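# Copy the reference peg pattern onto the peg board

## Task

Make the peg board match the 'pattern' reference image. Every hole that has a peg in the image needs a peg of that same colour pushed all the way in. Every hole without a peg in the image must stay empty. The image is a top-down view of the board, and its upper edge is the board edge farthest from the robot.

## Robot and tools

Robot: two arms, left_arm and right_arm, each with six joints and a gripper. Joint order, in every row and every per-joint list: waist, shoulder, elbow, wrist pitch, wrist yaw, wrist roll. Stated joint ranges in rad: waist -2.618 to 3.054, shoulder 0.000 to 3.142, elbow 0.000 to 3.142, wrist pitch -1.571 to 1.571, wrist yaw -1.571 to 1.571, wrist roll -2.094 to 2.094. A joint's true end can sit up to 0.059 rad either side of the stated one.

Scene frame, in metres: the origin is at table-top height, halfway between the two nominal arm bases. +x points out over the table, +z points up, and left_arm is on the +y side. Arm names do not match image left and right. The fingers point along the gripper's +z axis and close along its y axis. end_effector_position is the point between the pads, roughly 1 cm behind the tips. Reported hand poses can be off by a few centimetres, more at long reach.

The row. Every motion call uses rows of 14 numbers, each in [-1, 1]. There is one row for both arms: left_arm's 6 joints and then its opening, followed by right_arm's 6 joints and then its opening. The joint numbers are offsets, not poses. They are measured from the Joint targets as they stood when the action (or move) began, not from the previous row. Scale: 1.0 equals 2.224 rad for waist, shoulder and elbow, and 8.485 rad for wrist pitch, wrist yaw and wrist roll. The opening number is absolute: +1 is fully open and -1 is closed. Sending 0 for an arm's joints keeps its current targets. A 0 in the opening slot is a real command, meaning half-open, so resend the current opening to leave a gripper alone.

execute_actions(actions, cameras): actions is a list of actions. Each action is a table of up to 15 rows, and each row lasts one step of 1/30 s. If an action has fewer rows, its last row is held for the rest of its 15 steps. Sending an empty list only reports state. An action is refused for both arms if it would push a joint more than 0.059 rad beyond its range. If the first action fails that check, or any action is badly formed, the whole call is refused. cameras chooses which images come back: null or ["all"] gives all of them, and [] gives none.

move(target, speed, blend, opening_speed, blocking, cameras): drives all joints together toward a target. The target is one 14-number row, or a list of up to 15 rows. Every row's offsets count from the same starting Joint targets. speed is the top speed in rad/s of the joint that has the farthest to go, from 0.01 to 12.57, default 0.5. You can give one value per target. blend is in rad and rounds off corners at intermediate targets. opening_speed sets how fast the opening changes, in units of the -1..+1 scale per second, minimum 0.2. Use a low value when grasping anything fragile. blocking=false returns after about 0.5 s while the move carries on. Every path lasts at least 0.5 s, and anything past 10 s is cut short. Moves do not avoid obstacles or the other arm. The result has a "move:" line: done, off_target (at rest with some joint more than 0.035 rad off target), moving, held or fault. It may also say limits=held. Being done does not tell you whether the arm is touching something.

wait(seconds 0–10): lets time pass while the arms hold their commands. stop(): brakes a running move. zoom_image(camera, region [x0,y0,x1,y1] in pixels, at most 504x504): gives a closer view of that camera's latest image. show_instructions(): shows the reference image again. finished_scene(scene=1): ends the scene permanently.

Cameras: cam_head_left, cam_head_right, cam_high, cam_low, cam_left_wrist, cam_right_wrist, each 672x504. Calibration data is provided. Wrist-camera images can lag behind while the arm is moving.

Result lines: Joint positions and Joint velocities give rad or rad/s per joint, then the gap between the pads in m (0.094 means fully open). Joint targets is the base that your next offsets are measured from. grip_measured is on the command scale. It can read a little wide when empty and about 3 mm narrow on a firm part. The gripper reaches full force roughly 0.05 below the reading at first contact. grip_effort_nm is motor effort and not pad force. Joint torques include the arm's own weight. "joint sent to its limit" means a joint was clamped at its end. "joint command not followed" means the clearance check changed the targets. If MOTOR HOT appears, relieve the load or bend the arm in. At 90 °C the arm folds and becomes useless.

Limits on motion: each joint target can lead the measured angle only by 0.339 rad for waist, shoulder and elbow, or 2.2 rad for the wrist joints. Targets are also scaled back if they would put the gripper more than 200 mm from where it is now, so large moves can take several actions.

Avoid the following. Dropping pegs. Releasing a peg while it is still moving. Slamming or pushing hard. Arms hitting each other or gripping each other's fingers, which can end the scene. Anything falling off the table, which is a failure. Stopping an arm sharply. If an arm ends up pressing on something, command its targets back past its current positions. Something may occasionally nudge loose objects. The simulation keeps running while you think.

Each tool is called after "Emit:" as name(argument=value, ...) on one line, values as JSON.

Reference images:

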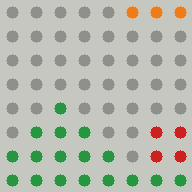

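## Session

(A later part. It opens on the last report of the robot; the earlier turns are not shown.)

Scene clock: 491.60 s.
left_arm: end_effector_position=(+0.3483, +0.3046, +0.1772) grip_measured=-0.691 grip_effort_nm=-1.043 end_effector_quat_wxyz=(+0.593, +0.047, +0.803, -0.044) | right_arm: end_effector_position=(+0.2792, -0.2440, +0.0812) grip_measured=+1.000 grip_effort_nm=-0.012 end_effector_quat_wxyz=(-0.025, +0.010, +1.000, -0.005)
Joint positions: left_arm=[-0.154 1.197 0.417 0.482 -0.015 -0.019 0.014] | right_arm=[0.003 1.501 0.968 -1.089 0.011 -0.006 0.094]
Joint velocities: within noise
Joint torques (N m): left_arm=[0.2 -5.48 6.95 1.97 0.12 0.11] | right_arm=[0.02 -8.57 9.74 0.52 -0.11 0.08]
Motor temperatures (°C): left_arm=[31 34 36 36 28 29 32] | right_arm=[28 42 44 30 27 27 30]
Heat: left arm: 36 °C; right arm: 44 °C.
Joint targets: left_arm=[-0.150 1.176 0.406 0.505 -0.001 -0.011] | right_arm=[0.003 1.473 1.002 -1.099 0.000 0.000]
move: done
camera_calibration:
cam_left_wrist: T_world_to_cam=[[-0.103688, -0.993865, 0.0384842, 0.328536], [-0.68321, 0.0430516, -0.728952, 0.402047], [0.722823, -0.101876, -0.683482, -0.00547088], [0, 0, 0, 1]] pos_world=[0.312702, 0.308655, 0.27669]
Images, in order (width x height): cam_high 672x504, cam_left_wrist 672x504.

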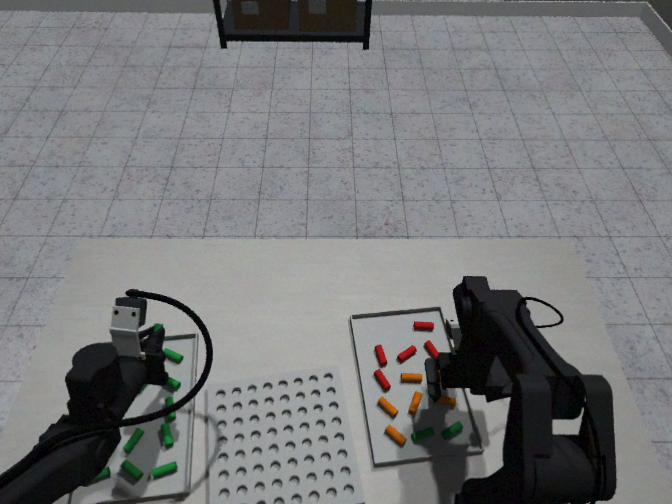

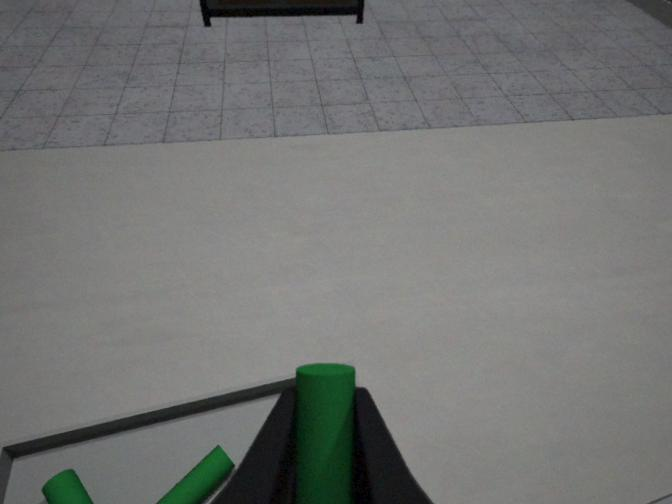

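Emit:
move(target=[-0.3264,-0.0513,0.1227,-0.1281,0.0018,0.0022,-0.9,0,0,0,0,0,0,1], speed=0.7, cameras=["cam_left_wrist","cam_high"])

Scene clock: 513.50 s.
left_arm: end_effector_position=(+0.1530, +0.1466, +0.1077) grip_measured=-0.692 grip_effort_nm=-1.043 end_effector_quat_wxyz=(+0.251, +0.403, +0.872, -0.119) | right_arm: end_effector_position=(+0.2792, -0.2440, +0.0812) grip_measured=+1.000 grip_effort_nm=-0.017 end_effector_quat_wxyz=(-0.025, +0.010, +1.000, -0.005)
Joint positions: left_arm=[-0.872 1.082 0.646 -0.572 0.005 -0.001 0.014] | right_arm=[0.003 1.501 0.968 -1.089 0.011 -0.006 0.094]
Joint velocities: within noise
Joint torques (N m): left_arm=[-0.21 -4.31 11.21 0.94 0.1 0.11] | right_arm=[0.03 -8.57 9.76 0.52 -0.12 0.08]
Motor temperatures (°C): left_arm=[31 34 36 40 28 29 33] | right_arm=[28 42 44 30 27 27 30]
Heat: left arm: 40 °C; right arm: 44 °C.
Joint targets: left_arm=[-0.876 1.062 0.678 -0.582 0.014 0.008] | right_arm=[0.003 1.473 1.002 -1.099 0.000 0.000]
move: done
camera_calibration:
cam_left_wrist: T_world_to_cam=[[-0.740138, -0.672413, 0.00752755, 0.207528], [-0.66916, 0.735358, -0.107115, 0.0541415], [0.0664902, -0.0843172, -0.994218, 0.203314], [0, 0, 0, 1]] pos_world=[0.17631, 0.116874, 0.206376]
Images, in order (width x height): cam_high 672x504, cam_left_wrist 672x504.

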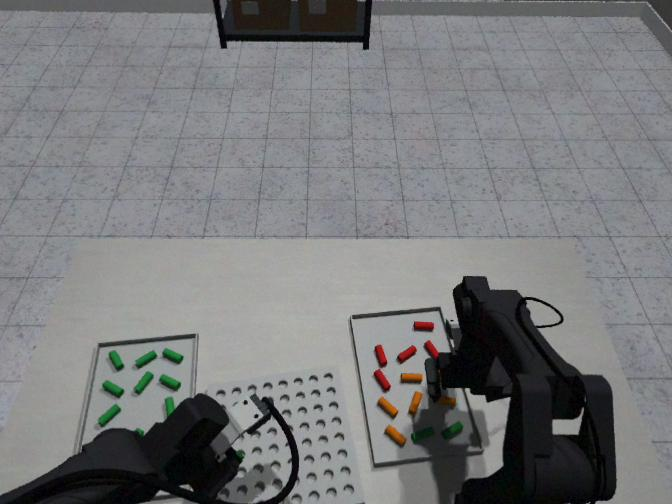

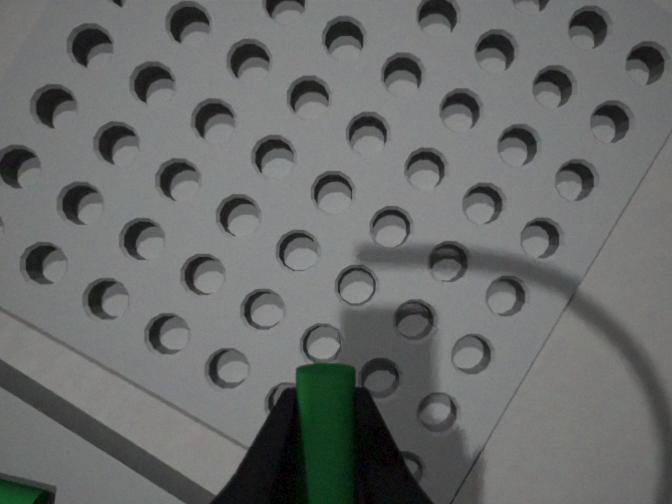

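Emit:
move(target=[0.0027,0.41,0.4011,-0.0845,-0.0006,0,-0.9,0,0,0,0,0,0,1], speed=0.7, cameras=["cam_left_wrist"])

Scene clock: 582.90 s.
left_arm: end_effector_position=(+0.1914, +0.1014, +0.0880) grip_measured=-0.692 grip_effort_nm=-1.048 end_effector_quat_wxyz=(-0.061, +0.418, +0.906, +0.025) | right_arm: end_effector_position=(+0.2792, -0.2440, +0.0812) grip_measured=+1.000 grip_effort_nm=-0.012 end_effector_quat_wxyz=(-0.025, +0.010, +1.000, -0.005)
Joint positions: left_arm=[-0.872 1.957 1.542 -1.287 0.005 -0.001 0.014] | right_arm=[0.003 1.501 0.968 -1.089 0.011 -0.006 0.094]
Joint velocities: within noise
Joint torques (N m): left_arm=[0.05 -8.28 9.65 -0.44 0.05 0.11] | right_arm=[0.02 -8.58 9.76 0.52 -0.11 0.08]
Motor temperatures (°C): left_arm=[31 33 38 37 28 29 34] | right_arm=[28 42 45 29 27 27 30]
Heat: left arm: 38 °C; right arm: 45 °C.
Joint targets: left_arm=[-0.870 1.974 1.571 -1.299 0.009 0.008] | right_arm=[0.003 1.473 1.002 -1.099 0.000 0.000]
move: done
camera_calibration:
cam_left_wrist: T_world_to_cam=[[-0.741881, -0.67036, -0.0151468, 0.207849], [-0.564569, 0.612297, 0.553492, 0.0453196], [-0.361765, 0.419177, -0.832717, 0.194116], [0, 0, 0, 1]] pos_world=[0.250009, 0.0302154, 0.139708]
Images, in order (width x height): cam_left_wrist 672x504.

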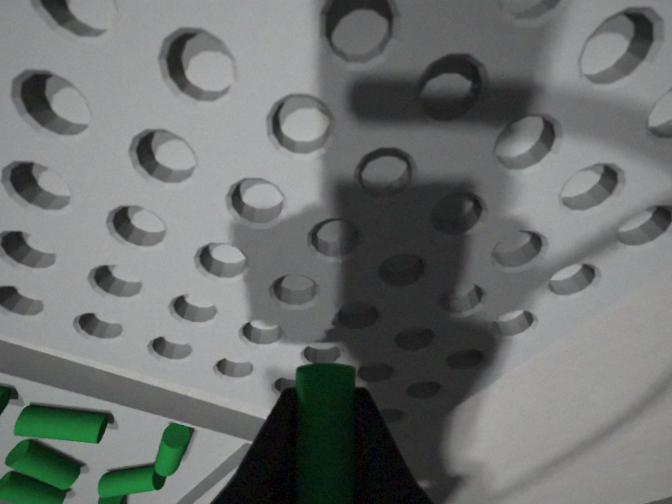

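Emit:
move(target=[0.0198,0.013,-0.0327,0.0069,-0.0006,0,-0.9,0,0,0,0,0,0,1], speed=0.2, cameras=["cam_left_wrist"])

Scene clock: 616.70 s.
left_arm: end_effector_position=(+0.1985, +0.1148, +0.0714) grip_measured=-0.692 grip_effort_nm=-1.057 end_effector_quat_wxyz=(-0.077, +0.398, +0.914, +0.031) | right_arm: end_effector_position=(+0.2792, -0.2440, +0.0812) grip_measured=+1.000 grip_effort_nm=-0.022 end_effector_quat_wxyz=(-0.025, +0.010, +1.000, -0.005)
Joint positions: left_arm=[-0.829 1.984 1.507 -1.26 0.005 -0.001 0.014] | right_arm=[0.003 1.501 0.968 -1.089 0.011 -0.006 0.094]
Joint velocities: within noise
Joint torques (N m): left_arm=[0.31 -8.27 5.85 -0.15 -0.01 0.11] | right_arm=[0.02 -8.55 9.77 0.52 -0.12 0.07]
Motor temperatures (°C): left_arm=[31 36 39 35 28 29 34] | right_arm=[28 42 45 29 27 27 30]
Heat: left arm: 39 °C; right arm: 45 °C.
Joint targets: left_arm=[-0.826 2.003 1.498 -1.241 0.004 0.008] | right_arm=[0.003 1.473 1.002 -1.099 0.000 0.000]
move: done
camera_calibration:
cam_left_wrist: T_world_to_cam=[[-0.712961, -0.701018, -0.0161531, 0.21971], [-0.576642, 0.573049, 0.582322, 0.0550474], [-0.398961, 0.424487, -0.812798, 0.182563], [0, 0, 0, 1]] pos_world=[0.261223, 0.0449802, 0.11988]
Images, in order (width x height): cam_left_wrist 672x504.

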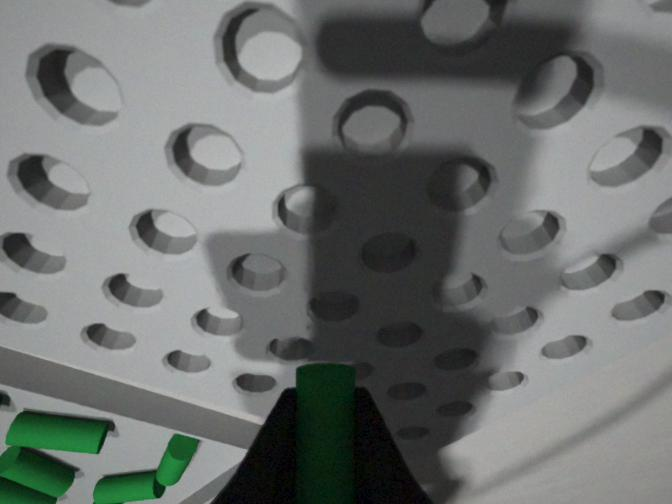

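Emit:
move(target=[0,0.006,-0.0245,0.0069,-0.0006,0,-0.9,0,0,0,0,0,0,1], speed=0.1, cameras=["cam_left_wrist"])

Emit:
zoom_image(camera="cam_left_wrist", region=[220, 260, 460, 440])

Scene clock: 632.33 s.
left_arm: end_effector_position=(+0.1964, +0.1171, +0.0549) grip_measured=-0.692 grip_effort_nm=-1.048 end_effector_quat_wxyz=(-0.080, +0.398, +0.913, +0.032) | right_arm: end_effector_position=(+0.2792, -0.2440, +0.0812) grip_measured=+1.000 grip_effort_nm=-0.017 end_effector_quat_wxyz=(-0.025, +0.010, +1.000, -0.005)
Joint positions: left_arm=[-0.829 1.995 1.454 -1.202 0.005 -0.001 0.014] | right_arm=[0.003 1.501 0.968 -1.089 0.011 -0.006 0.094]
Joint velocities: within noise
Joint torques (N m): left_arm=[0.23 -8.12 5.53 -0.21 -0.09 0.11] | right_arm=[0.03 -8.55 9.74 0.52 -0.11 0.08]
Motor temperatures (°C): left_arm=[31 36 38 34 28 29 34] | right_arm=[28 42 45 29 27 27 30]
Heat: left arm: 38 °C; right arm: 45 °C.
Joint targets: left_arm=[-0.826 2.016 1.443 -1.182 -0.001 0.008] | right_arm=[0.003 1.473 1.002 -1.099 0.000 0.000]
move: done
camera_calibration:
cam_left_wrist: T_world_to_cam=[[-0.713039, -0.700934, -0.0163597, 0.219519], [-0.574368, 0.570588, 0.586967, 0.0617997], [-0.40209, 0.427927, -0.809446, 0.167368], [0, 0, 0, 1]] pos_world=[0.259319, 0.0469849, 0.102792]
Images, in order (width x height): cam_left_wrist 672x504.

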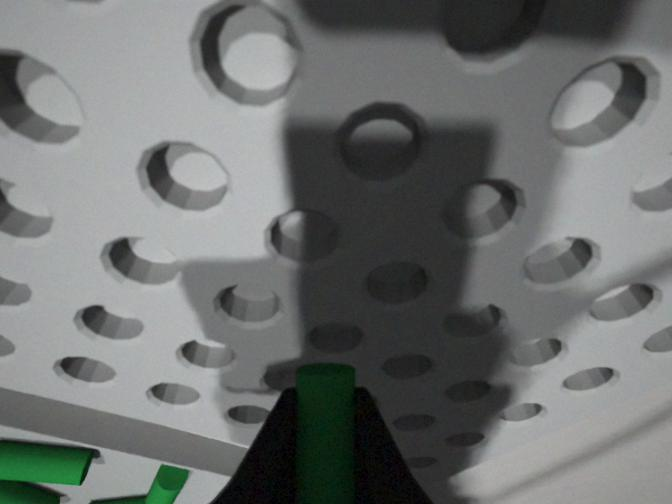

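Scaled by 2.100 from the camera's 672x504 image, which has a finer 960x720 frame.

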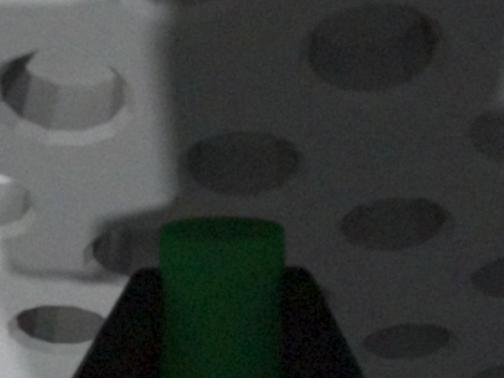

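Emit:
move(target=[-0.0036,0.0046,-0.0101,0.0039,-0.0006,0,-0.9,0,0,0,0,0,0,1], speed=0.06, cameras=["cam_left_wrist"])

Emit:
zoom_image(camera="cam_left_wrist", region=[220, 260, 460, 440])

Scene clock: 646.40 s.
left_arm: end_effector_position=(+0.1966, +0.1169, +0.0463) grip_measured=-0.692 grip_effort_nm=-1.043 end_effector_quat_wxyz=(-0.079, +0.398, +0.914, +0.032) | right_arm: end_effector_position=(+0.2792, -0.2440, +0.0812) grip_measured=+1.000 grip_effort_nm=-0.017 end_effector_quat_wxyz=(-0.025, +0.010, +1.000, -0.005)
Joint positions: left_arm=[-0.829 2.004 1.432 -1.169 0.005 -0.001 0.014] | right_arm=[0.003 1.501 0.968 -1.089 0.011 -0.006 0.094]
Joint velocities: within noise
Joint torques (N m): left_arm=[-0.54 -8.16 5.41 -0.13 -0.13 0.1] | right_arm=[0.01 -8.57 9.74 0.52 -0.12 0.07]
Motor temperatures (°C): left_arm=[31 36 37 34 28 29 34] | right_arm=[28 42 45 29 27 27 30]
Heat: left arm: 37 °C; right arm: 45 °C.
Joint targets: left_arm=[-0.834 2.026 1.421 -1.149 -0.006 0.008] | right_arm=[0.003 1.473 1.002 -1.099 0.000 0.000]
move: done
camera_calibration:
cam_left_wrist: T_world_to_cam=[[-0.712988, -0.700987, -0.0163197, 0.219368], [-0.575161, 0.571378, 0.58542, 0.0671633], [-0.401047, 0.426784, -0.810566, 0.160538], [0, 0, 0, 1]] pos_world=[0.25942, 0.0468833, 0.0943882]
Images, in order (width x height): cam_left_wrist 672x504.

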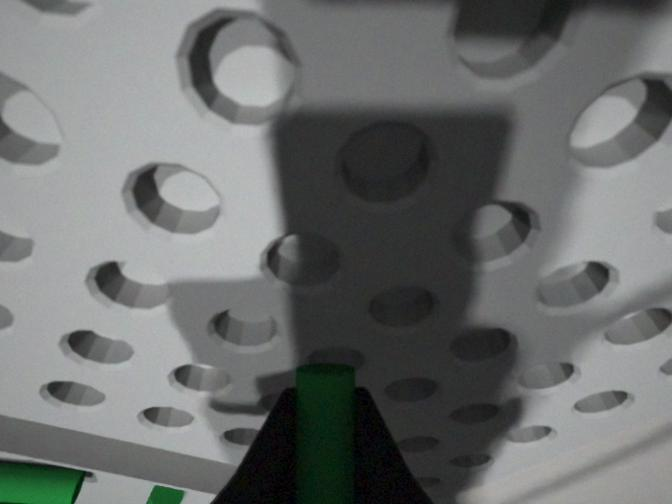

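Scaled by 2.100 from the camera's 672x504 image, which has a finer 960x720 frame.

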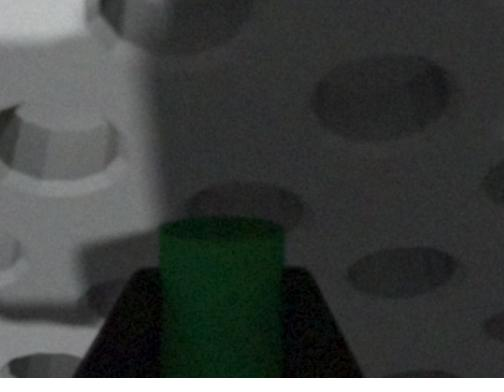

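Emit:
move(target=[-0.0045,0.0033,-0.0073,0.0028,-0.0006,0,-0.9,0,0,0,0,0,0,1], speed=0.06, cameras=["cam_left_wrist"])

Emit:
zoom_image(camera="cam_left_wrist", region=[220, 260, 460, 440])

Scene clock: 656.07 s.
left_arm: end_effector_position=(+0.1943, +0.1160, +0.0402) grip_measured=-0.692 grip_effort_nm=-1.053 end_effector_quat_wxyz=(-0.079, +0.402, +0.911, +0.035) | right_arm: end_effector_position=(+0.2792, -0.2440, +0.0812) grip_measured=+1.000 grip_effort_nm=-0.007 end_effector_quat_wxyz=(-0.025, +0.010, +1.000, -0.005)
Joint positions: left_arm=[-0.839 2.012 1.416 -1.148 0 -0.001 0.014] | right_arm=[0.003 1.501 0.968 -1.089 0.011 -0.006 0.094]
Joint velocities: within noise
Joint torques (N m): left_arm=[-0.43 -8.12 5.37 -0.13 -0.12 0.08] | right_arm=[0.03 -8.57 9.76 0.52 -0.12 0.07]
Motor temperatures (°C): left_arm=[31 35 37 34 28 29 34] | right_arm=[28 42 45 29 27 27 30]
Heat: left arm: 37 °C; right arm: 45 °C.
Joint targets: left_arm=[-0.845 2.034 1.405 -1.125 -0.011 0.008] | right_arm=[0.003 1.473 1.002 -1.099 0.000 0.000]
move: done
camera_calibration:
cam_left_wrist: T_world_to_cam=[[-0.720163, -0.693489, -0.0209194, 0.217725], [-0.570142, 0.574352, 0.587416, 0.0685532], [-0.395352, 0.434963, -0.809014, 0.152911], [0, 0, 0, 1]] pos_world=[0.256336, 0.0451051, 0.0879928]
Images, in order (width x height): cam_left_wrist 672x504.

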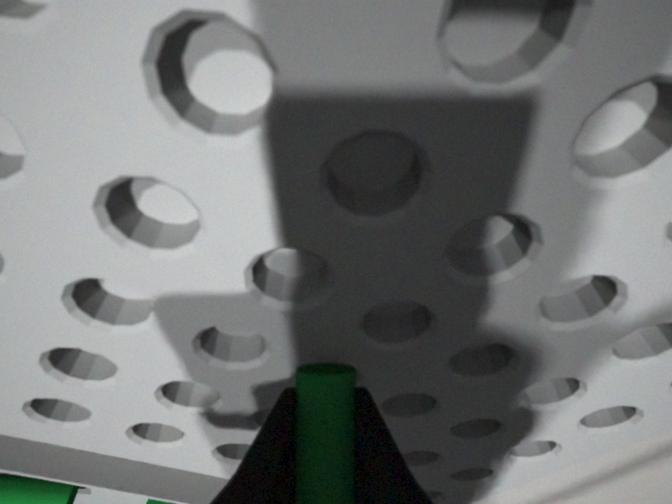

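Scaled by 2.100 from the camera's 672x504 image, which has a finer 960x720 frame.

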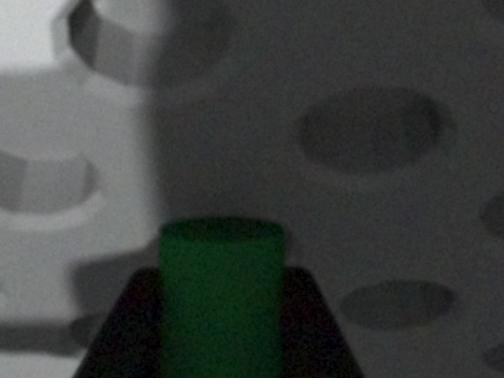

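Emit:
move(target=[0,0.0033,-0.0073,0.0028,-0.0006,0,-0.9,0,0,0,0,0,0,1], speed=0.06, cameras=["cam_left_wrist","cam_high"])

Emit:
zoom_image(camera="cam_left_wrist", region=[220, 260, 460, 440])

Scene clock: 665.03 s.
left_arm: end_effector_position=(+0.1923, +0.1193, +0.0369) grip_measured=-0.692 grip_effort_nm=-1.043 end_effector_quat_wxyz=(-0.083, +0.402, +0.911, +0.039) | right_arm: end_effector_position=(+0.2792, -0.2440, +0.0812) grip_measured=+1.000 grip_effort_nm=-0.017 end_effector_quat_wxyz=(-0.025, +0.010, +1.000, -0.005)
Joint positions: left_arm=[-0.839 2.012 1.401 -1.143 -0.004 -0.001 0.014] | right_arm=[0.003 1.501 0.968 -1.089 0.011 -0.006 0.094]
Joint velocities: within noise
Joint torques (N m): left_arm=[-0.57 -7.41 5.16 0.01 -0.12 0.09] | right_arm=[0.03 -8.55 9.76 0.52 -0.11 0.08]
Motor temperatures (°C): left_arm=[31 36 36 34 28 29 34] | right_arm=[28 42 45 29 27 27 30]
Heat: left arm: 36 °C; right arm: 45 °C.
Joint targets: left_arm=[-0.845 2.041 1.388 -1.102 -0.016 0.008] | right_arm=[0.003 1.473 1.002 -1.099 0.000 0.000]
move: off_target (left_arm); left_arm: the wrist pitch is farthest, 0.042 rad from its target
camera_calibration:
cam_left_wrist: T_world_to_cam=[[-0.720783, -0.692702, -0.0252241, 0.218698], [-0.567508, 0.568837, 0.59528, 0.0672436], [-0.398003, 0.443383, -0.803122, 0.147331], [0, 0, 0, 1]] pos_world=[0.254433, 0.0479174, 0.0838128]
Images, in order (width x height): cam_high 672x504, cam_left_wrist 672x504.

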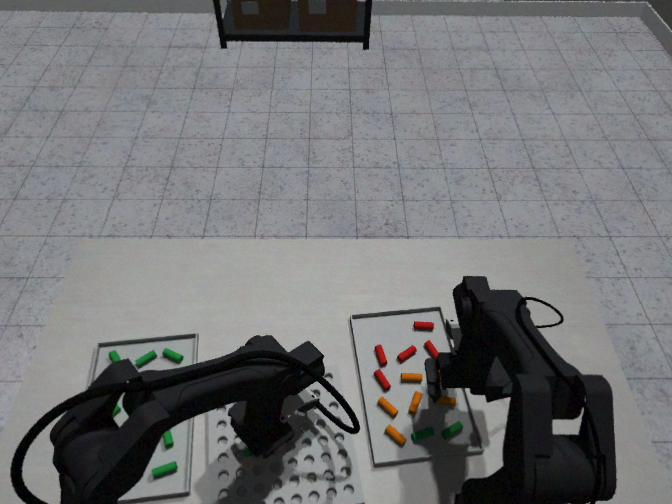

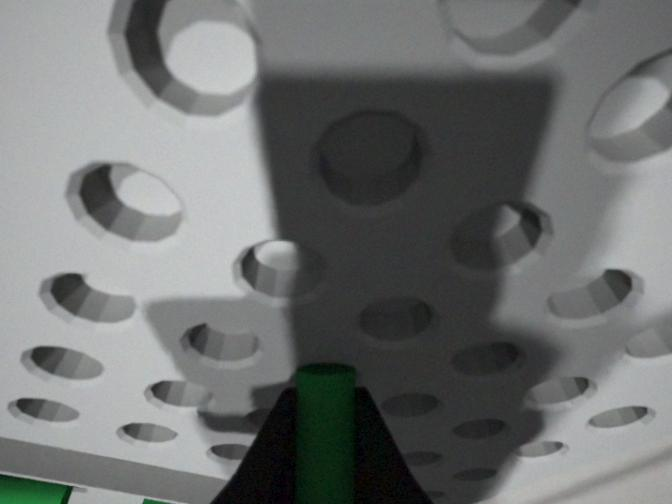

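Scaled by 2.100 from the camera's 672x504 image, which has a finer 960x720 frame.

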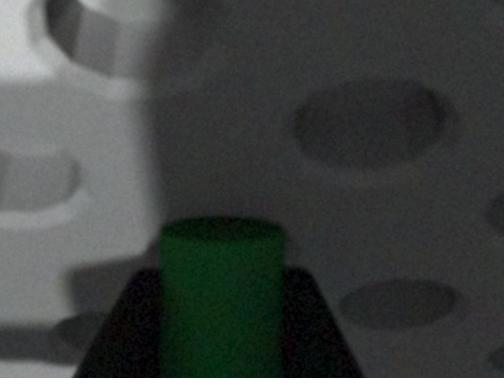

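Emit:
move(target=[0,-0.0463,-0.0051,0.0048,0.0005,0,-0.66,0,0,0,0,0,0,1], speed=0.08, cameras=["cam_left_wrist"])

Emit:
zoom_image(camera="cam_left_wrist", region=[220, 260, 460, 440])

Scene clock: 687.47 s.
left_arm: end_effector_position=(+0.2020, +0.1088, +0.0432) grip_measured=-0.658 grip_effort_nm=-0.134 end_effector_quat_wxyz=(-0.044, +0.403, +0.914, +0.022) | right_arm: end_effector_position=(+0.2792, -0.2440, +0.0812) grip_measured=+1.000 grip_effort_nm=-0.017 end_effector_quat_wxyz=(-0.025, +0.010, +1.000, -0.005)
Joint positions: left_arm=[-0.839 1.976 1.388 -1.081 -0.005 -0.001 0.016] | right_arm=[0.003 1.501 0.968 -1.089 0.011 -0.006 0.094]
Joint velocities: within noise
Joint torques (N m): left_arm=[-0.49 -13.29 5.64 0 -0.09 0.12] | right_arm=[0.02 -8.58 9.74 0.51 -0.11 0.07]
Motor temperatures (°C): left_arm=[31 36 36 33 28 29 34] | right_arm=[28 42 45 29 27 27 30]
Heat: left arm: 36 °C; right arm: 45 °C.
Joint targets: left_arm=[-0.845 1.938 1.377 -1.061 -0.012 0.008] | right_arm=[0.003 1.473 1.002 -1.099 0.000 0.000]
move: off_target (left_arm); left_arm: the shoulder is farthest, 0.038 rad from its target
camera_calibration:
cam_left_wrist: T_world_to_cam=[[-0.719441, -0.694155, -0.0235531, 0.218441], [-0.599709, 0.603734, 0.525219, 0.0807872], [-0.350363, 0.391989, -0.850641, 0.158968], [0, 0, 0, 1]] pos_world=[0.261301, 0.0405445, 0.0979387]
Images, in order (width x height): cam_left_wrist 672x504.

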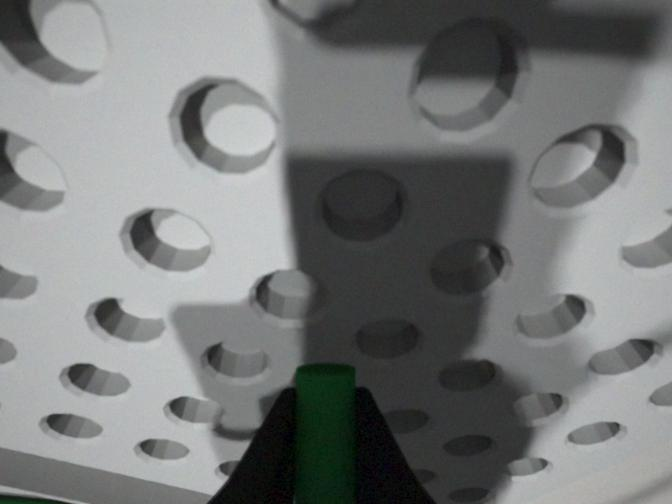

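Scaled by 2.100 from the camera's 672x504 image, which has a finer 960x720 frame.

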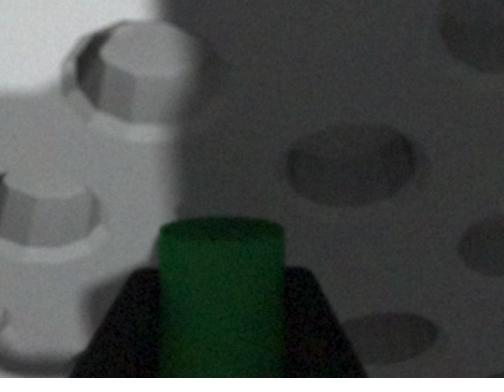

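Emit:
move(target=[[0,0.0351,0.0297,-0.0143,-0.0005,0,-0.9,0,0,0,0,0,0,1],[0,0.0463,0.0049,-0.0048,-0.0005,0,-0.9,0,0,0,0,0,0,1]], speed=0.08, cameras=["cam_left_wrist"])

Emit:
move(target=[0,-0.036,-0.012,0.0048,0.0005,0,-0.66,0,0,0,0,0,0,1], speed=0.08, cameras=["cam_left_wrist"])

Scene clock: 729.90 s.
left_arm: end_effector_position=(+0.1923, +0.1197, +0.0368) grip_measured=-0.691 grip_effort_nm=-1.043 end_effector_quat_wxyz=(-0.083, +0.402, +0.911, +0.040) | right_arm: end_effector_position=(+0.2792, -0.2440, +0.0812) grip_measured=+1.000 grip_effort_nm=-0.017 end_effector_quat_wxyz=(-0.025, +0.010, +1.000, -0.005)
Joint positions: left_arm=[-0.839 2.012 1.4 -1.143 -0.005 -0.001 0.014] | right_arm=[0.003 1.501 0.968 -1.089 0.011 -0.006 0.094]
Joint velocities: within noise
Joint torques (N m): left_arm=[-0.51 -7.34 5.09 0 -0.12 0.11] | right_arm=[0.02 -8.57 9.74 0.52 -0.11 0.08]
Motor temperatures (°C): left_arm=[31 37 36 33 28 29 33] | right_arm=[28 42 45 29 27 27 30]
Heat: left arm: 37 °C; right arm: 45 °C.
Joint targets: left_arm=[-0.845 2.041 1.388 -1.102 -0.016 0.008] | right_arm=[0.003 1.473 1.002 -1.099 0.000 0.000]
move: off_target (left_arm); left_arm: the wrist pitch is farthest, 0.041 rad from its target
camera_calibration:
cam_left_wrist: T_world_to_cam=[[-0.720911, -0.692523, -0.0264275, 0.218955], [-0.567457, 0.567968, 0.596159, 0.0672614], [-0.397844, 0.444774, -0.802431, 0.146838], [0, 0, 0, 1]] pos_world=[0.254433, 0.0481195, 0.083515]
Images, in order (width x height): cam_left_wrist 672x504.

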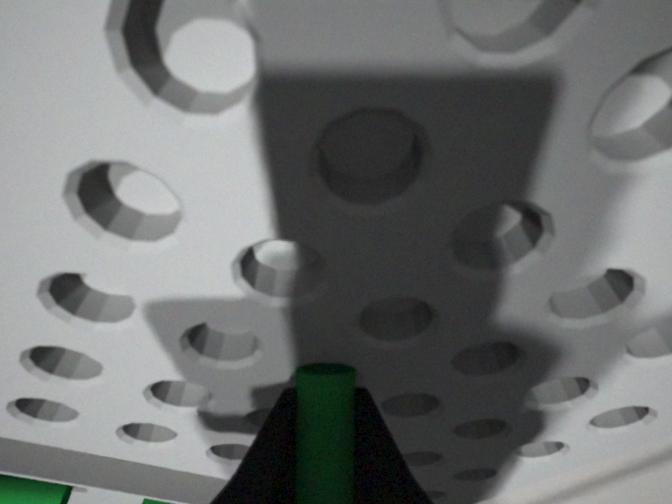

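Scene clock: 731.17 s.
left_arm: end_effector_position=(+0.1904, +0.1217, +0.0347) grip_measured=-0.658 grip_effort_nm=-0.129 end_effector_quat_wxyz=(-0.079, +0.402, +0.911, +0.038) | right_arm: end_effector_position=(+0.2792, -0.2440, +0.0812) grip_measured=+1.000 grip_effort_nm=-0.022 end_effector_quat_wxyz=(-0.025, +0.010, +1.000, -0.005)
Joint positions: left_arm=[-0.839 1.997 1.371 -1.12 -0.005 -0.001 0.016] | right_arm=[0.003 1.501 0.968 -1.089 0.011 -0.006 0.094]
Joint velocities: within noise
Joint torques (N m): left_arm=[-0.39 -13 5.56 0.25 -0.06 0.1] | right_arm=[0.02 -8.58 9.76 0.52 -0.12 0.07]
Motor temperatures (°C): left_arm=[31 37 36 33 28 29 33] | right_arm=[28 42 45 29 27 27 30]
Heat: left arm: 37 °C; right arm: 45 °C.
Joint targets: left_arm=[-0.845 1.961 1.361 -1.061 -0.012 0.008] | right_arm=[0.003 1.473 1.002 -1.099 0.001 0.000]
move: off_target (left_arm); left_arm: the wrist pitch is farthest, 0.059 rad from its target
camera_calibration:
cam_left_wrist: T_world_to_cam=[[-0.720753, -0.692699, -0.0261475, 0.218947], [-0.570933, 0.571818, 0.589118, 0.06676], [-0.39313, 0.439537, -0.807624, 0.143509], [0, 0, 0, 1]] pos_world=[0.25234, 0.0504123, 0.0822966]
Images, in order (width x height): cam_left_wrist 672x504.

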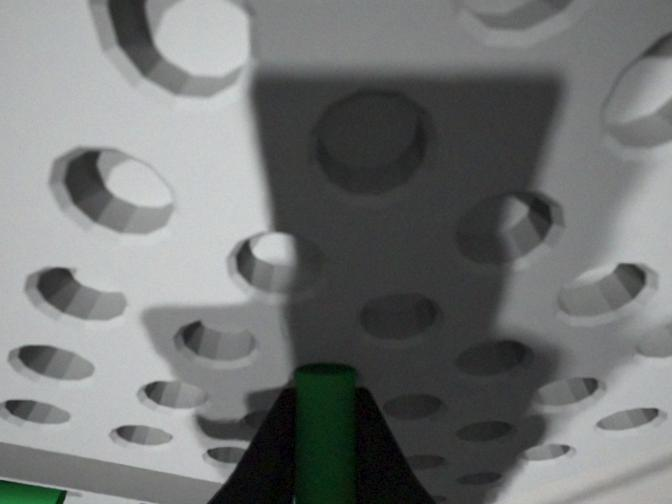

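Emit:
move(target=[0,-0.0072,0.0153,0.0037,0.0005,0,-0.655,0,0,0,0,0,0,1], speed=0.08, cameras=["cam_left_wrist"])

Scene clock: 741.93 s.
left_arm: end_effector_position=(+0.1955, +0.1161, +0.0395) grip_measured=-0.654 grip_effort_nm=-0.071 end_effector_quat_wxyz=(-0.060, +0.403, +0.913, +0.029) | right_arm: end_effector_position=(+0.2792, -0.2440, +0.0812) grip_measured=+1.000 grip_effort_nm=-0.017 end_effector_quat_wxyz=(-0.025, +0.010, +1.000, -0.005)
Joint positions: left_arm=[-0.839 1.978 1.371 -1.097 -0.005 -0.001 0.016] | right_arm=[0.003 1.501 0.968 -1.089 0.011 -0.006 0.094]
Joint velocities: within noise
Joint torques (N m): left_arm=[-0.39 -12.68 8.88 0.45 -0.08 0.06] | right_arm=[0.03 -8.57 9.76 0.53 -0.11 0.07]
Motor temperatures (°C): left_arm=[31 39 36 33 28 29 33] | right_arm=[28 42 45 29 27 27 30]
Heat: left arm: 39 °C; right arm: 45 °C.
Joint targets: left_arm=[-0.845 1.945 1.395 -1.029 -0.008 0.008] | right_arm=[0.003 1.473 1.002 -1.099 0.001 0.000]
move: off_target (left_arm); left_arm: the wrist pitch is farthest, 0.067 rad from its target
camera_calibration:
cam_left_wrist: T_world_to_cam=[[-0.720042, -0.693478, -0.0250539, 0.218755], [-0.58727, 0.589737, 0.554368, 0.0724675], [-0.369667, 0.413881, -0.831895, 0.151223], [0, 0, 0, 1]] pos_world=[0.255973, 0.0463765, 0.0911088]
Images, in order (width x height): cam_left_wrist 672x504.

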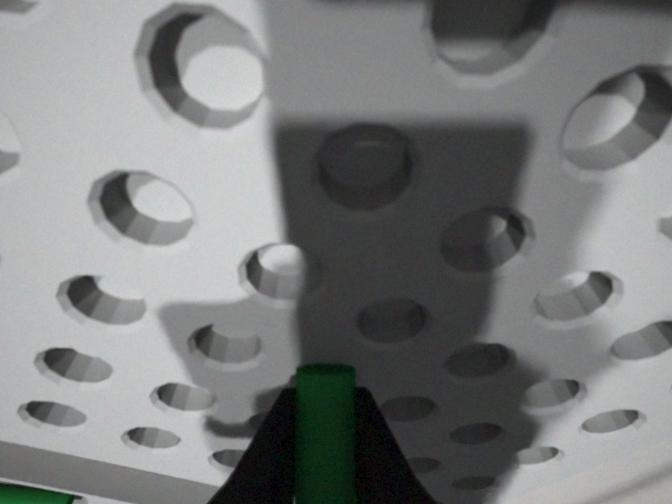

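Emit:
move(target=[[0,-0.0652,0.0247,0.0034,0.0005,0,-0.9,0,0,0,0,0,0,1],[0.1668,0.018,-0.0135,0.0883,0.001,0,-0.9,0,0,0,0,0,0,1]], speed=0.5, cameras=["cam_left_wrist","cam_high"])

Scene clock: 778.27 s.
left_arm: end_effector_position=(+0.4352, +0.1274, +0.0990) grip_measured=-0.691 grip_effort_nm=-1.043 end_effector_quat_wxyz=(+0.325, +0.216, +0.918, -0.075) | right_arm: end_effector_position=(+0.2792, -0.2440, +0.0812) grip_measured=+1.000 grip_effort_nm=-0.012 end_effector_quat_wxyz=(-0.025, +0.010, +1.000, -0.005)
Joint positions: left_arm=[-0.471 1.964 1.378 -0.304 -0.005 -0.001 0.014] | right_arm=[0.003 1.501 0.968 -1.089 0.011 -0.006 0.094]
Joint velocities: within noise
Joint torques (N m): left_arm=[-0.27 -9.25 6.86 1.41 0.04 0.12] | right_arm=[0.02 -8.58 9.76 0.52 -0.12 0.08]
Motor temperatures (°C): left_arm=[31 43 37 33 28 29 33] | right_arm=[28 42 46 29 27 27 30]
Heat: left arm: 43 °C; right arm: 46 °C.
Joint targets: left_arm=[-0.474 1.985 1.365 -0.280 0.001 0.008] | right_arm=[0.003 1.473 1.002 -1.099 0.001 0.000]
move: done
camera_calibration:
cam_left_wrist: T_world_to_cam=[[-0.414367, -0.910102, 0.00368618, 0.292473], [-0.887349, 0.403101, -0.223878, 0.404982], [0.202266, -0.0960386, -0.97461, 0.114822], [0, 0, 0, 1]] pos_world=[0.457327, 0.113959, 0.201495]
Images, in order (width x height): cam_high 672x504, cam_left_wrist 672x504.

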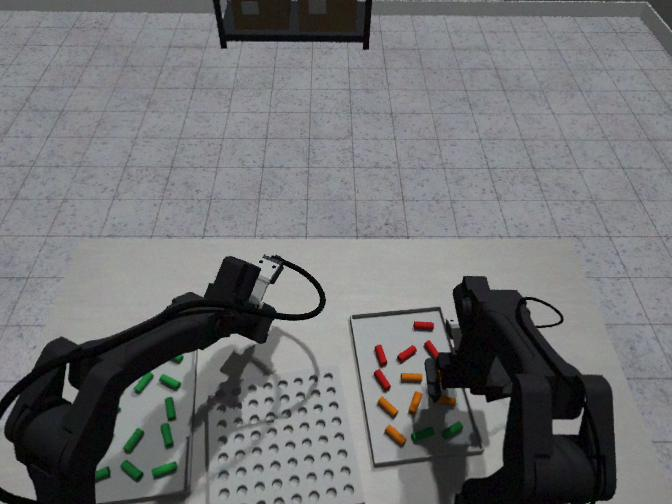

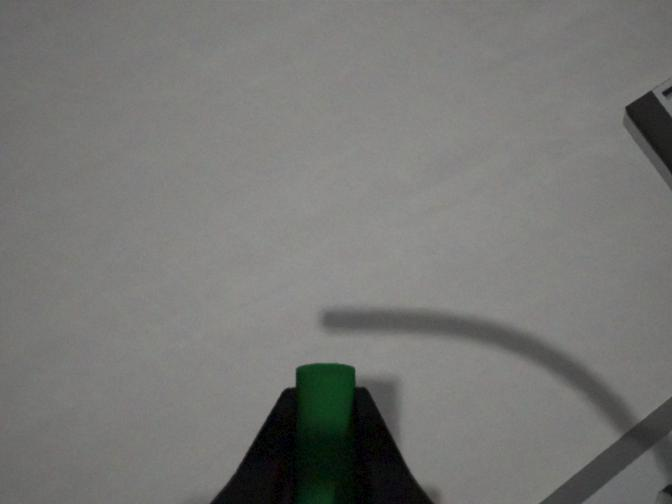

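Emit:
move(target=[0,0.0634,-0.0067,0.010,0,0,-0.9,0,0,0,0,0,0,1], speed=0.15, cameras=["cam_left_wrist","cam_low"])

Scene clock: 797.60 s.
left_arm: end_effector_position=(+0.4373, +0.1263, +0.0358) grip_measured=-0.691 grip_effort_nm=-1.048 end_effector_quat_wxyz=(+0.292, +0.218, +0.929, -0.067) | right_arm: end_effector_position=(+0.2792, -0.2440, +0.0812) grip_measured=+1.000 grip_effort_nm=-0.012 end_effector_quat_wxyz=(-0.025, +0.010, +1.000, -0.005)
Joint positions: left_arm=[-0.471 2.104 1.361 -0.219 -0.005 -0.001 0.014] | right_arm=[0.003 1.501 0.968 -1.089 0.011 -0.006 0.094]
Joint velocities: within noise
Joint torques (N m): left_arm=[-0.16 -9.85 6.34 1.3 0.07 0.09] | right_arm=[0.05 -8.57 9.76 0.52 -0.12 0.08]
Motor temperatures (°C): left_arm=[31 39 37 35 28 29 34] | right_arm=[28 42 46 29 27 27 30]
Heat: left arm: 39 °C; right arm: 46 °C.
Joint targets: left_arm=[-0.474 2.126 1.350 -0.195 0.001 0.008] | right_arm=[0.003 1.473 1.002 -1.099 0.001 0.000]
move: done
camera_calibration:
cam_left_wrist: T_world_to_cam=[[-0.414158, -0.910205, 0.000881949, 0.292567], [-0.899523, 0.409149, -0.153152, 0.395194], [0.139039, -0.0642224, -0.988202, 0.0767785], [0, 0, 0, 1]] pos_world=[0.46598, 0.109533, 0.136139]
Images, in order (width x height): cam_low 672x504, cam_left_wrist 672x504.

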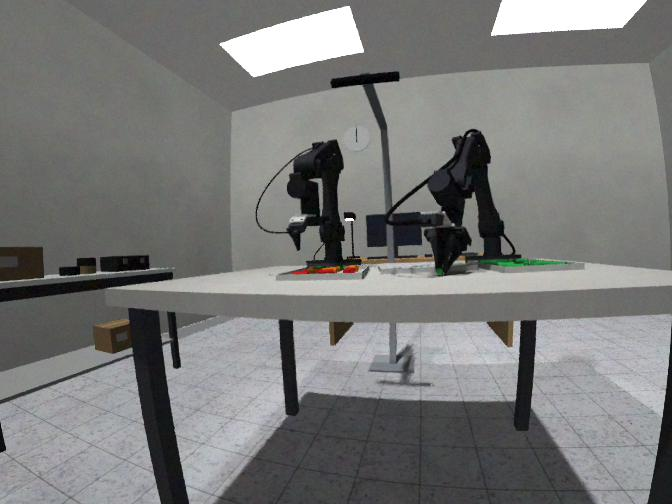

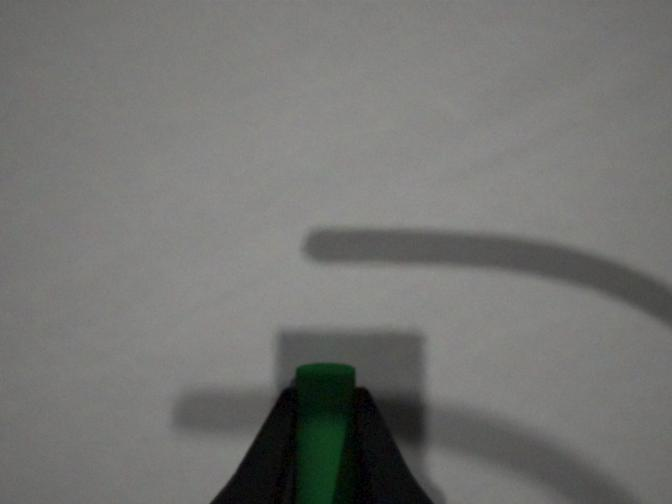

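Emit:
move(target=[0,0,-0.0279,0.0073,0,0,-0.9,0,0,0,0,0,0,1], speed=0.06, cameras=["cam_left_wrist"])

Scene clock: 805.63 s.
left_arm: end_effector_position=(+0.4391, +0.1255, +0.0309) grip_measured=-0.691 grip_effort_nm=-1.053 end_effector_quat_wxyz=(+0.311, +0.217, +0.922, -0.071) | right_arm: end_effector_position=(+0.2792, -0.2440, +0.0812) grip_measured=+1.000 grip_effort_nm=-0.012 end_effector_quat_wxyz=(-0.025, +0.010, +1.000, -0.005)
Joint positions: left_arm=[-0.471 2.104 1.311 -0.128 -0.005 -0.001 0.014] | right_arm=[0.003 1.501 0.968 -1.089 0.011 -0.006 0.094]
Joint velocities: within noise
Joint torques (N m): left_arm=[-0.21 -9.68 5.27 1.08 0.1 0.08] | right_arm=[0.03 -8.57 9.76 0.52 -0.11 0.08]
Motor temperatures (°C): left_arm=[31 39 37 36 28 29 34] | right_arm=[28 42 46 29 27 27 30]
Heat: left arm: 39 °C; right arm: 46 °C.
Joint targets: left_arm=[-0.474 2.126 1.288 -0.133 0.001 0.008] | right_arm=[0.003 1.473 1.002 -1.099 0.001 0.000]
move: done
camera_calibration:
cam_left_wrist: T_world_to_cam=[[-0.414529, -0.910033, 0.00225038, 0.292579], [-0.892986, 0.406285, -0.193674, 0.395086], [0.175335, -0.0822929, -0.981063, 0.0577465], [0, 0, 0, 1]] pos_world=[0.463964, 0.110492, 0.132512]
Images, in order (width x height): cam_left_wrist 672x504.

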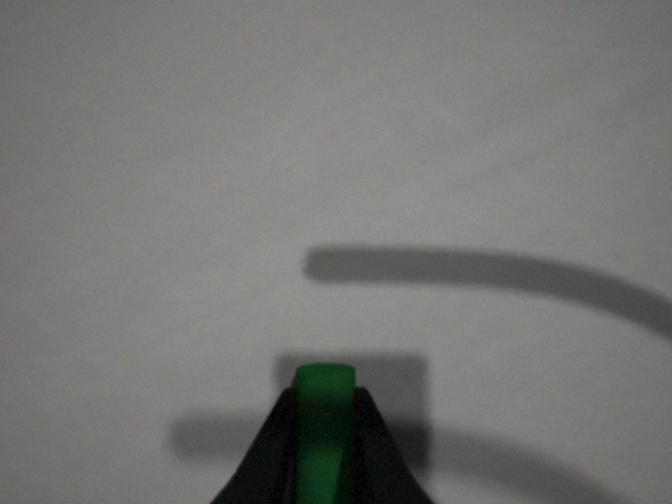

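Emit:
move(target=[0,0,0,0,0,0,-0.35,0,0,0,0,0,0,1], opening_speed=0.5, cameras=[])

Emit:
move(target=[[0,-0.0567,0,0,0,0,-0.35,0,0,0,0,0,0,1],[0,-0.0647,-0.1929,0.1011,0,0,-0.35,0,0,0,0,0,0,1]], speed=0.4, cameras=["cam_left_wrist","cam_low"])

Scene clock: 828.43 s.
left_arm: end_effector_position=(+0.4393, +0.1248, +0.0313) grip_measured=-0.352 grip_effort_nm=0.071 end_effector_quat_wxyz=(+0.312, +0.218, +0.922, -0.072) | right_arm: end_effector_position=(+0.2792, -0.2440, +0.0812) grip_measured=+1.000 grip_effort_nm=-0.017 end_effector_quat_wxyz=(-0.025, +0.010, +1.000, -0.005)
Joint positions: left_arm=[-0.471 2.104 1.31 -0.124 -0.003 0 0.03] | right_arm=[0.003 1.501 0.968 -1.089 0.011 -0.006 0.094]
Joint velocities: within noise
Joint torques (N m): left_arm=[-0.21 -9.73 5.22 1.03 0.04 0.09] | right_arm=[0.05 -8.57 9.76 0.52 -0.12 0.07]
Motor temperatures (°C): left_arm=[31 38 36 36 28 29 34] | right_arm=[28 42 46 29 27 27 30]
Heat: left arm: 38 °C; right arm: 46 °C.
Joint targets: left_arm=[-0.474 2.126 1.288 -0.134 0.001 0.008] | right_arm=[0.003 1.473 1.002 -1.099 0.001 0.000]
move: done
No camera images: "cameras" was empty.

Scene clock: 831.70 s.
left_arm: end_effector_position=(+0.4337, +0.1276, +0.0640) grip_measured=-0.352 grip_effort_nm=0.071 end_effector_quat_wxyz=(+0.518, +0.194, +0.824, -0.121) | right_arm: end_effector_position=(+0.2792, -0.2440, +0.0812) grip_measured=+1.000 grip_effort_nm=-0.022 end_effector_quat_wxyz=(-0.025, +0.010, +1.000, -0.005)
Joint positions: left_arm=[-0.471 2.022 0.87 0.702 -0.003 0 0.03] | right_arm=[0.003 1.501 0.968 -1.089 0.011 -0.006 0.094]
Joint velocities: within noise
Joint torques (N m): left_arm=[-0.31 -13.67 5.23 1.86 0.04 0.1] | right_arm=[0.02 -8.55 9.76 0.52 -0.12 0.08]
Motor temperatures (°C): left_arm=[31 40 36 36 28 29 34] | right_arm=[28 42 46 29 27 27 30]
Heat: left arm: 40 °C; right arm: 46 °C.
Joint targets: left_arm=[-0.474 1.982 0.859 0.725 0.001 0.008] | right_arm=[0.003 1.473 1.002 -1.099 0.001 0.000]
move: off_target (left_arm); left_arm: the shoulder is farthest, 0.040 rad from its target
camera_calibration:
cam_left_wrist: T_world_to_cam=[[-0.421193, -0.906777, 0.0187468, 0.293734], [-0.718121, 0.320795, -0.617571, 0.358085], [0.553985, -0.273579, -0.786292, -0.0609838], [0, 0, 0, 1]] pos_world=[0.414651, 0.134796, 0.167685]
Images, in order (width x height): cam_low 672x504, cam_left_wrist 672x504.

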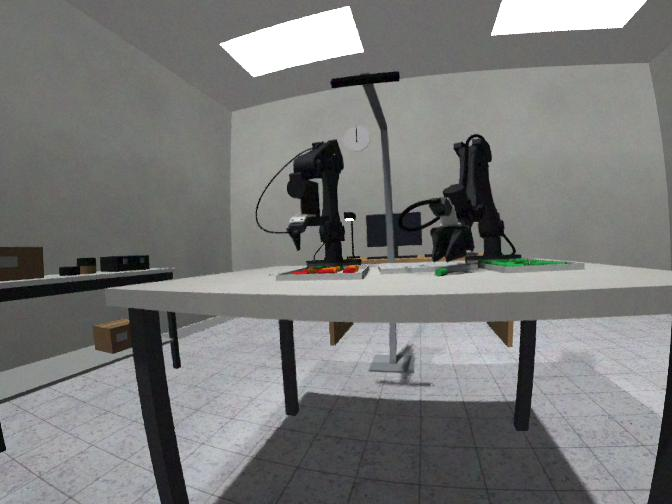

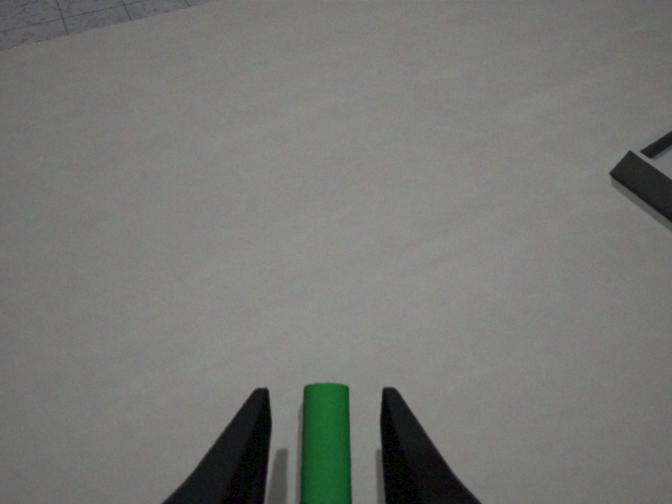

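Emit:
move(target=[0,0.0809,-0.0063,0.0170,0,0,-0.35,0,0,0,0,0,0,1], speed=0.12, cameras=["cam_left_wrist","cam_low"])

Emit:
zoom_image(camera="cam_low", region=[370, 200, 530, 310])

Scene clock: 838.80 s.
left_arm: end_effector_position=(+0.4349, +0.1271, +0.0344) grip_measured=-0.352 grip_effort_nm=0.056 end_effector_quat_wxyz=(+0.524, +0.194, +0.820, -0.122) | right_arm: end_effector_position=(+0.2792, -0.2440, +0.0812) grip_measured=+1.000 grip_effort_nm=-0.017 end_effector_quat_wxyz=(-0.025, +0.010, +1.000, -0.005)
Joint positions: left_arm=[-0.471 2.137 0.857 0.846 -0.003 0.001 0.03] | right_arm=[0.003 1.501 0.968 -1.089 0.011 -0.006 0.094]
Joint velocities: within noise
Joint torques (N m): left_arm=[-0.23 -8.25 4.46 1.94 0.04 0.07] | right_arm=[0.02 -8.57 9.74 0.51 -0.11 0.08]
Motor temperatures (°C): left_arm=[31 40 36 37 28 29 33] | right_arm=[28 42 46 29 27 27 30]
Heat: left arm: 40 °C; right arm: 46 °C.
Joint targets: left_arm=[-0.474 2.162 0.845 0.869 0.001 0.008] | right_arm=[0.003 1.473 1.002 -1.099 0.001 0.000]
move: done
camera_calibration:
cam_left_wrist: T_world_to_cam=[[-0.421704, -0.906545, 0.0184903, 0.294433], [-0.709342, 0.31713, -0.629494, 0.337833], [0.564801, -0.278576, -0.776785, -0.0893774], [0, 0, 0, 1]] pos_world=[0.414283, 0.134882, 0.137792]
Images, in order (width x height): cam_low 672x504, cam_left_wrist 672x504.

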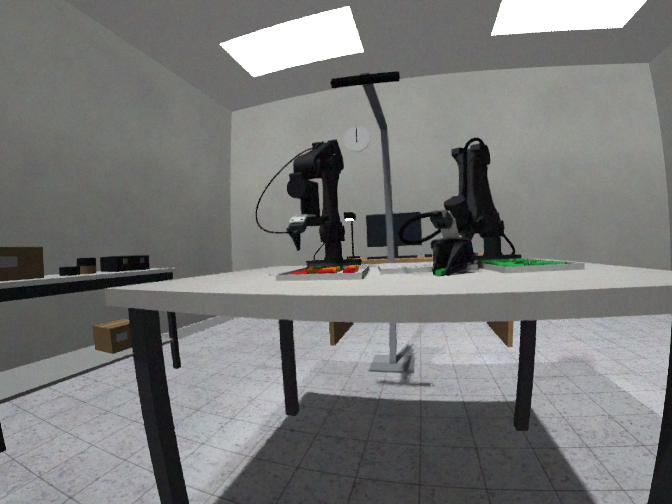

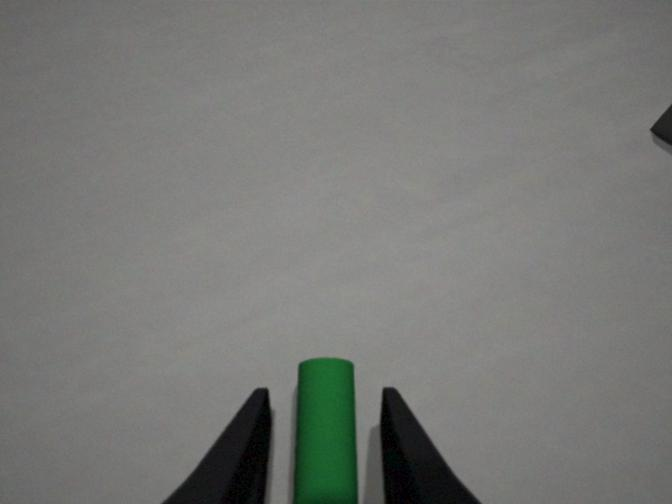

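Scaled by 3.150 from the camera's 672x504 image, which has a finer 960x720 frame.

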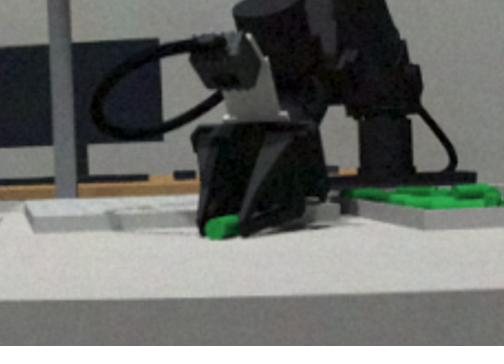

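Emit:
move(target=[0,0.006,0,0,0,0,-0.35,0,0,0,0,0,0,1], speed=0.1, cameras=[])

Scene clock: 849.80 s.
left_arm: end_effector_position=(+0.4355, +0.1267, +0.0333) grip_measured=-0.352 grip_effort_nm=0.061 end_effector_quat_wxyz=(+0.527, +0.194, +0.819, -0.123) | right_arm: end_effector_position=(+0.2792, -0.2440, +0.0812) grip_measured=+1.000 grip_effort_nm=-0.012 end_effector_quat_wxyz=(-0.025, +0.010, +1.000, -0.005)
Joint positions: left_arm=[-0.471 2.147 0.857 0.862 -0.003 0.002 0.03] | right_arm=[0.003 1.501 0.968 -1.089 0.011 -0.006 0.094]
Joint velocities: within noise
Joint torques (N m): left_arm=[-0.24 -8.01 4.46 1.73 0.07 0.06] | right_arm=[0.03 -8.57 9.76 0.52 -0.12 0.08]
Motor temperatures (°C): left_arm=[31 39 36 38 28 29 33] | right_arm=[28 42 46 29 27 27 30]
Heat: left arm: 39 °C; right arm: 46 °C.
Joint targets: left_arm=[-0.474 2.175 0.845 0.869 0.001 0.008] | right_arm=[0.003 1.473 1.002 -1.099 0.001 0.000]
move: done
No camera images: "cameras" was empty.


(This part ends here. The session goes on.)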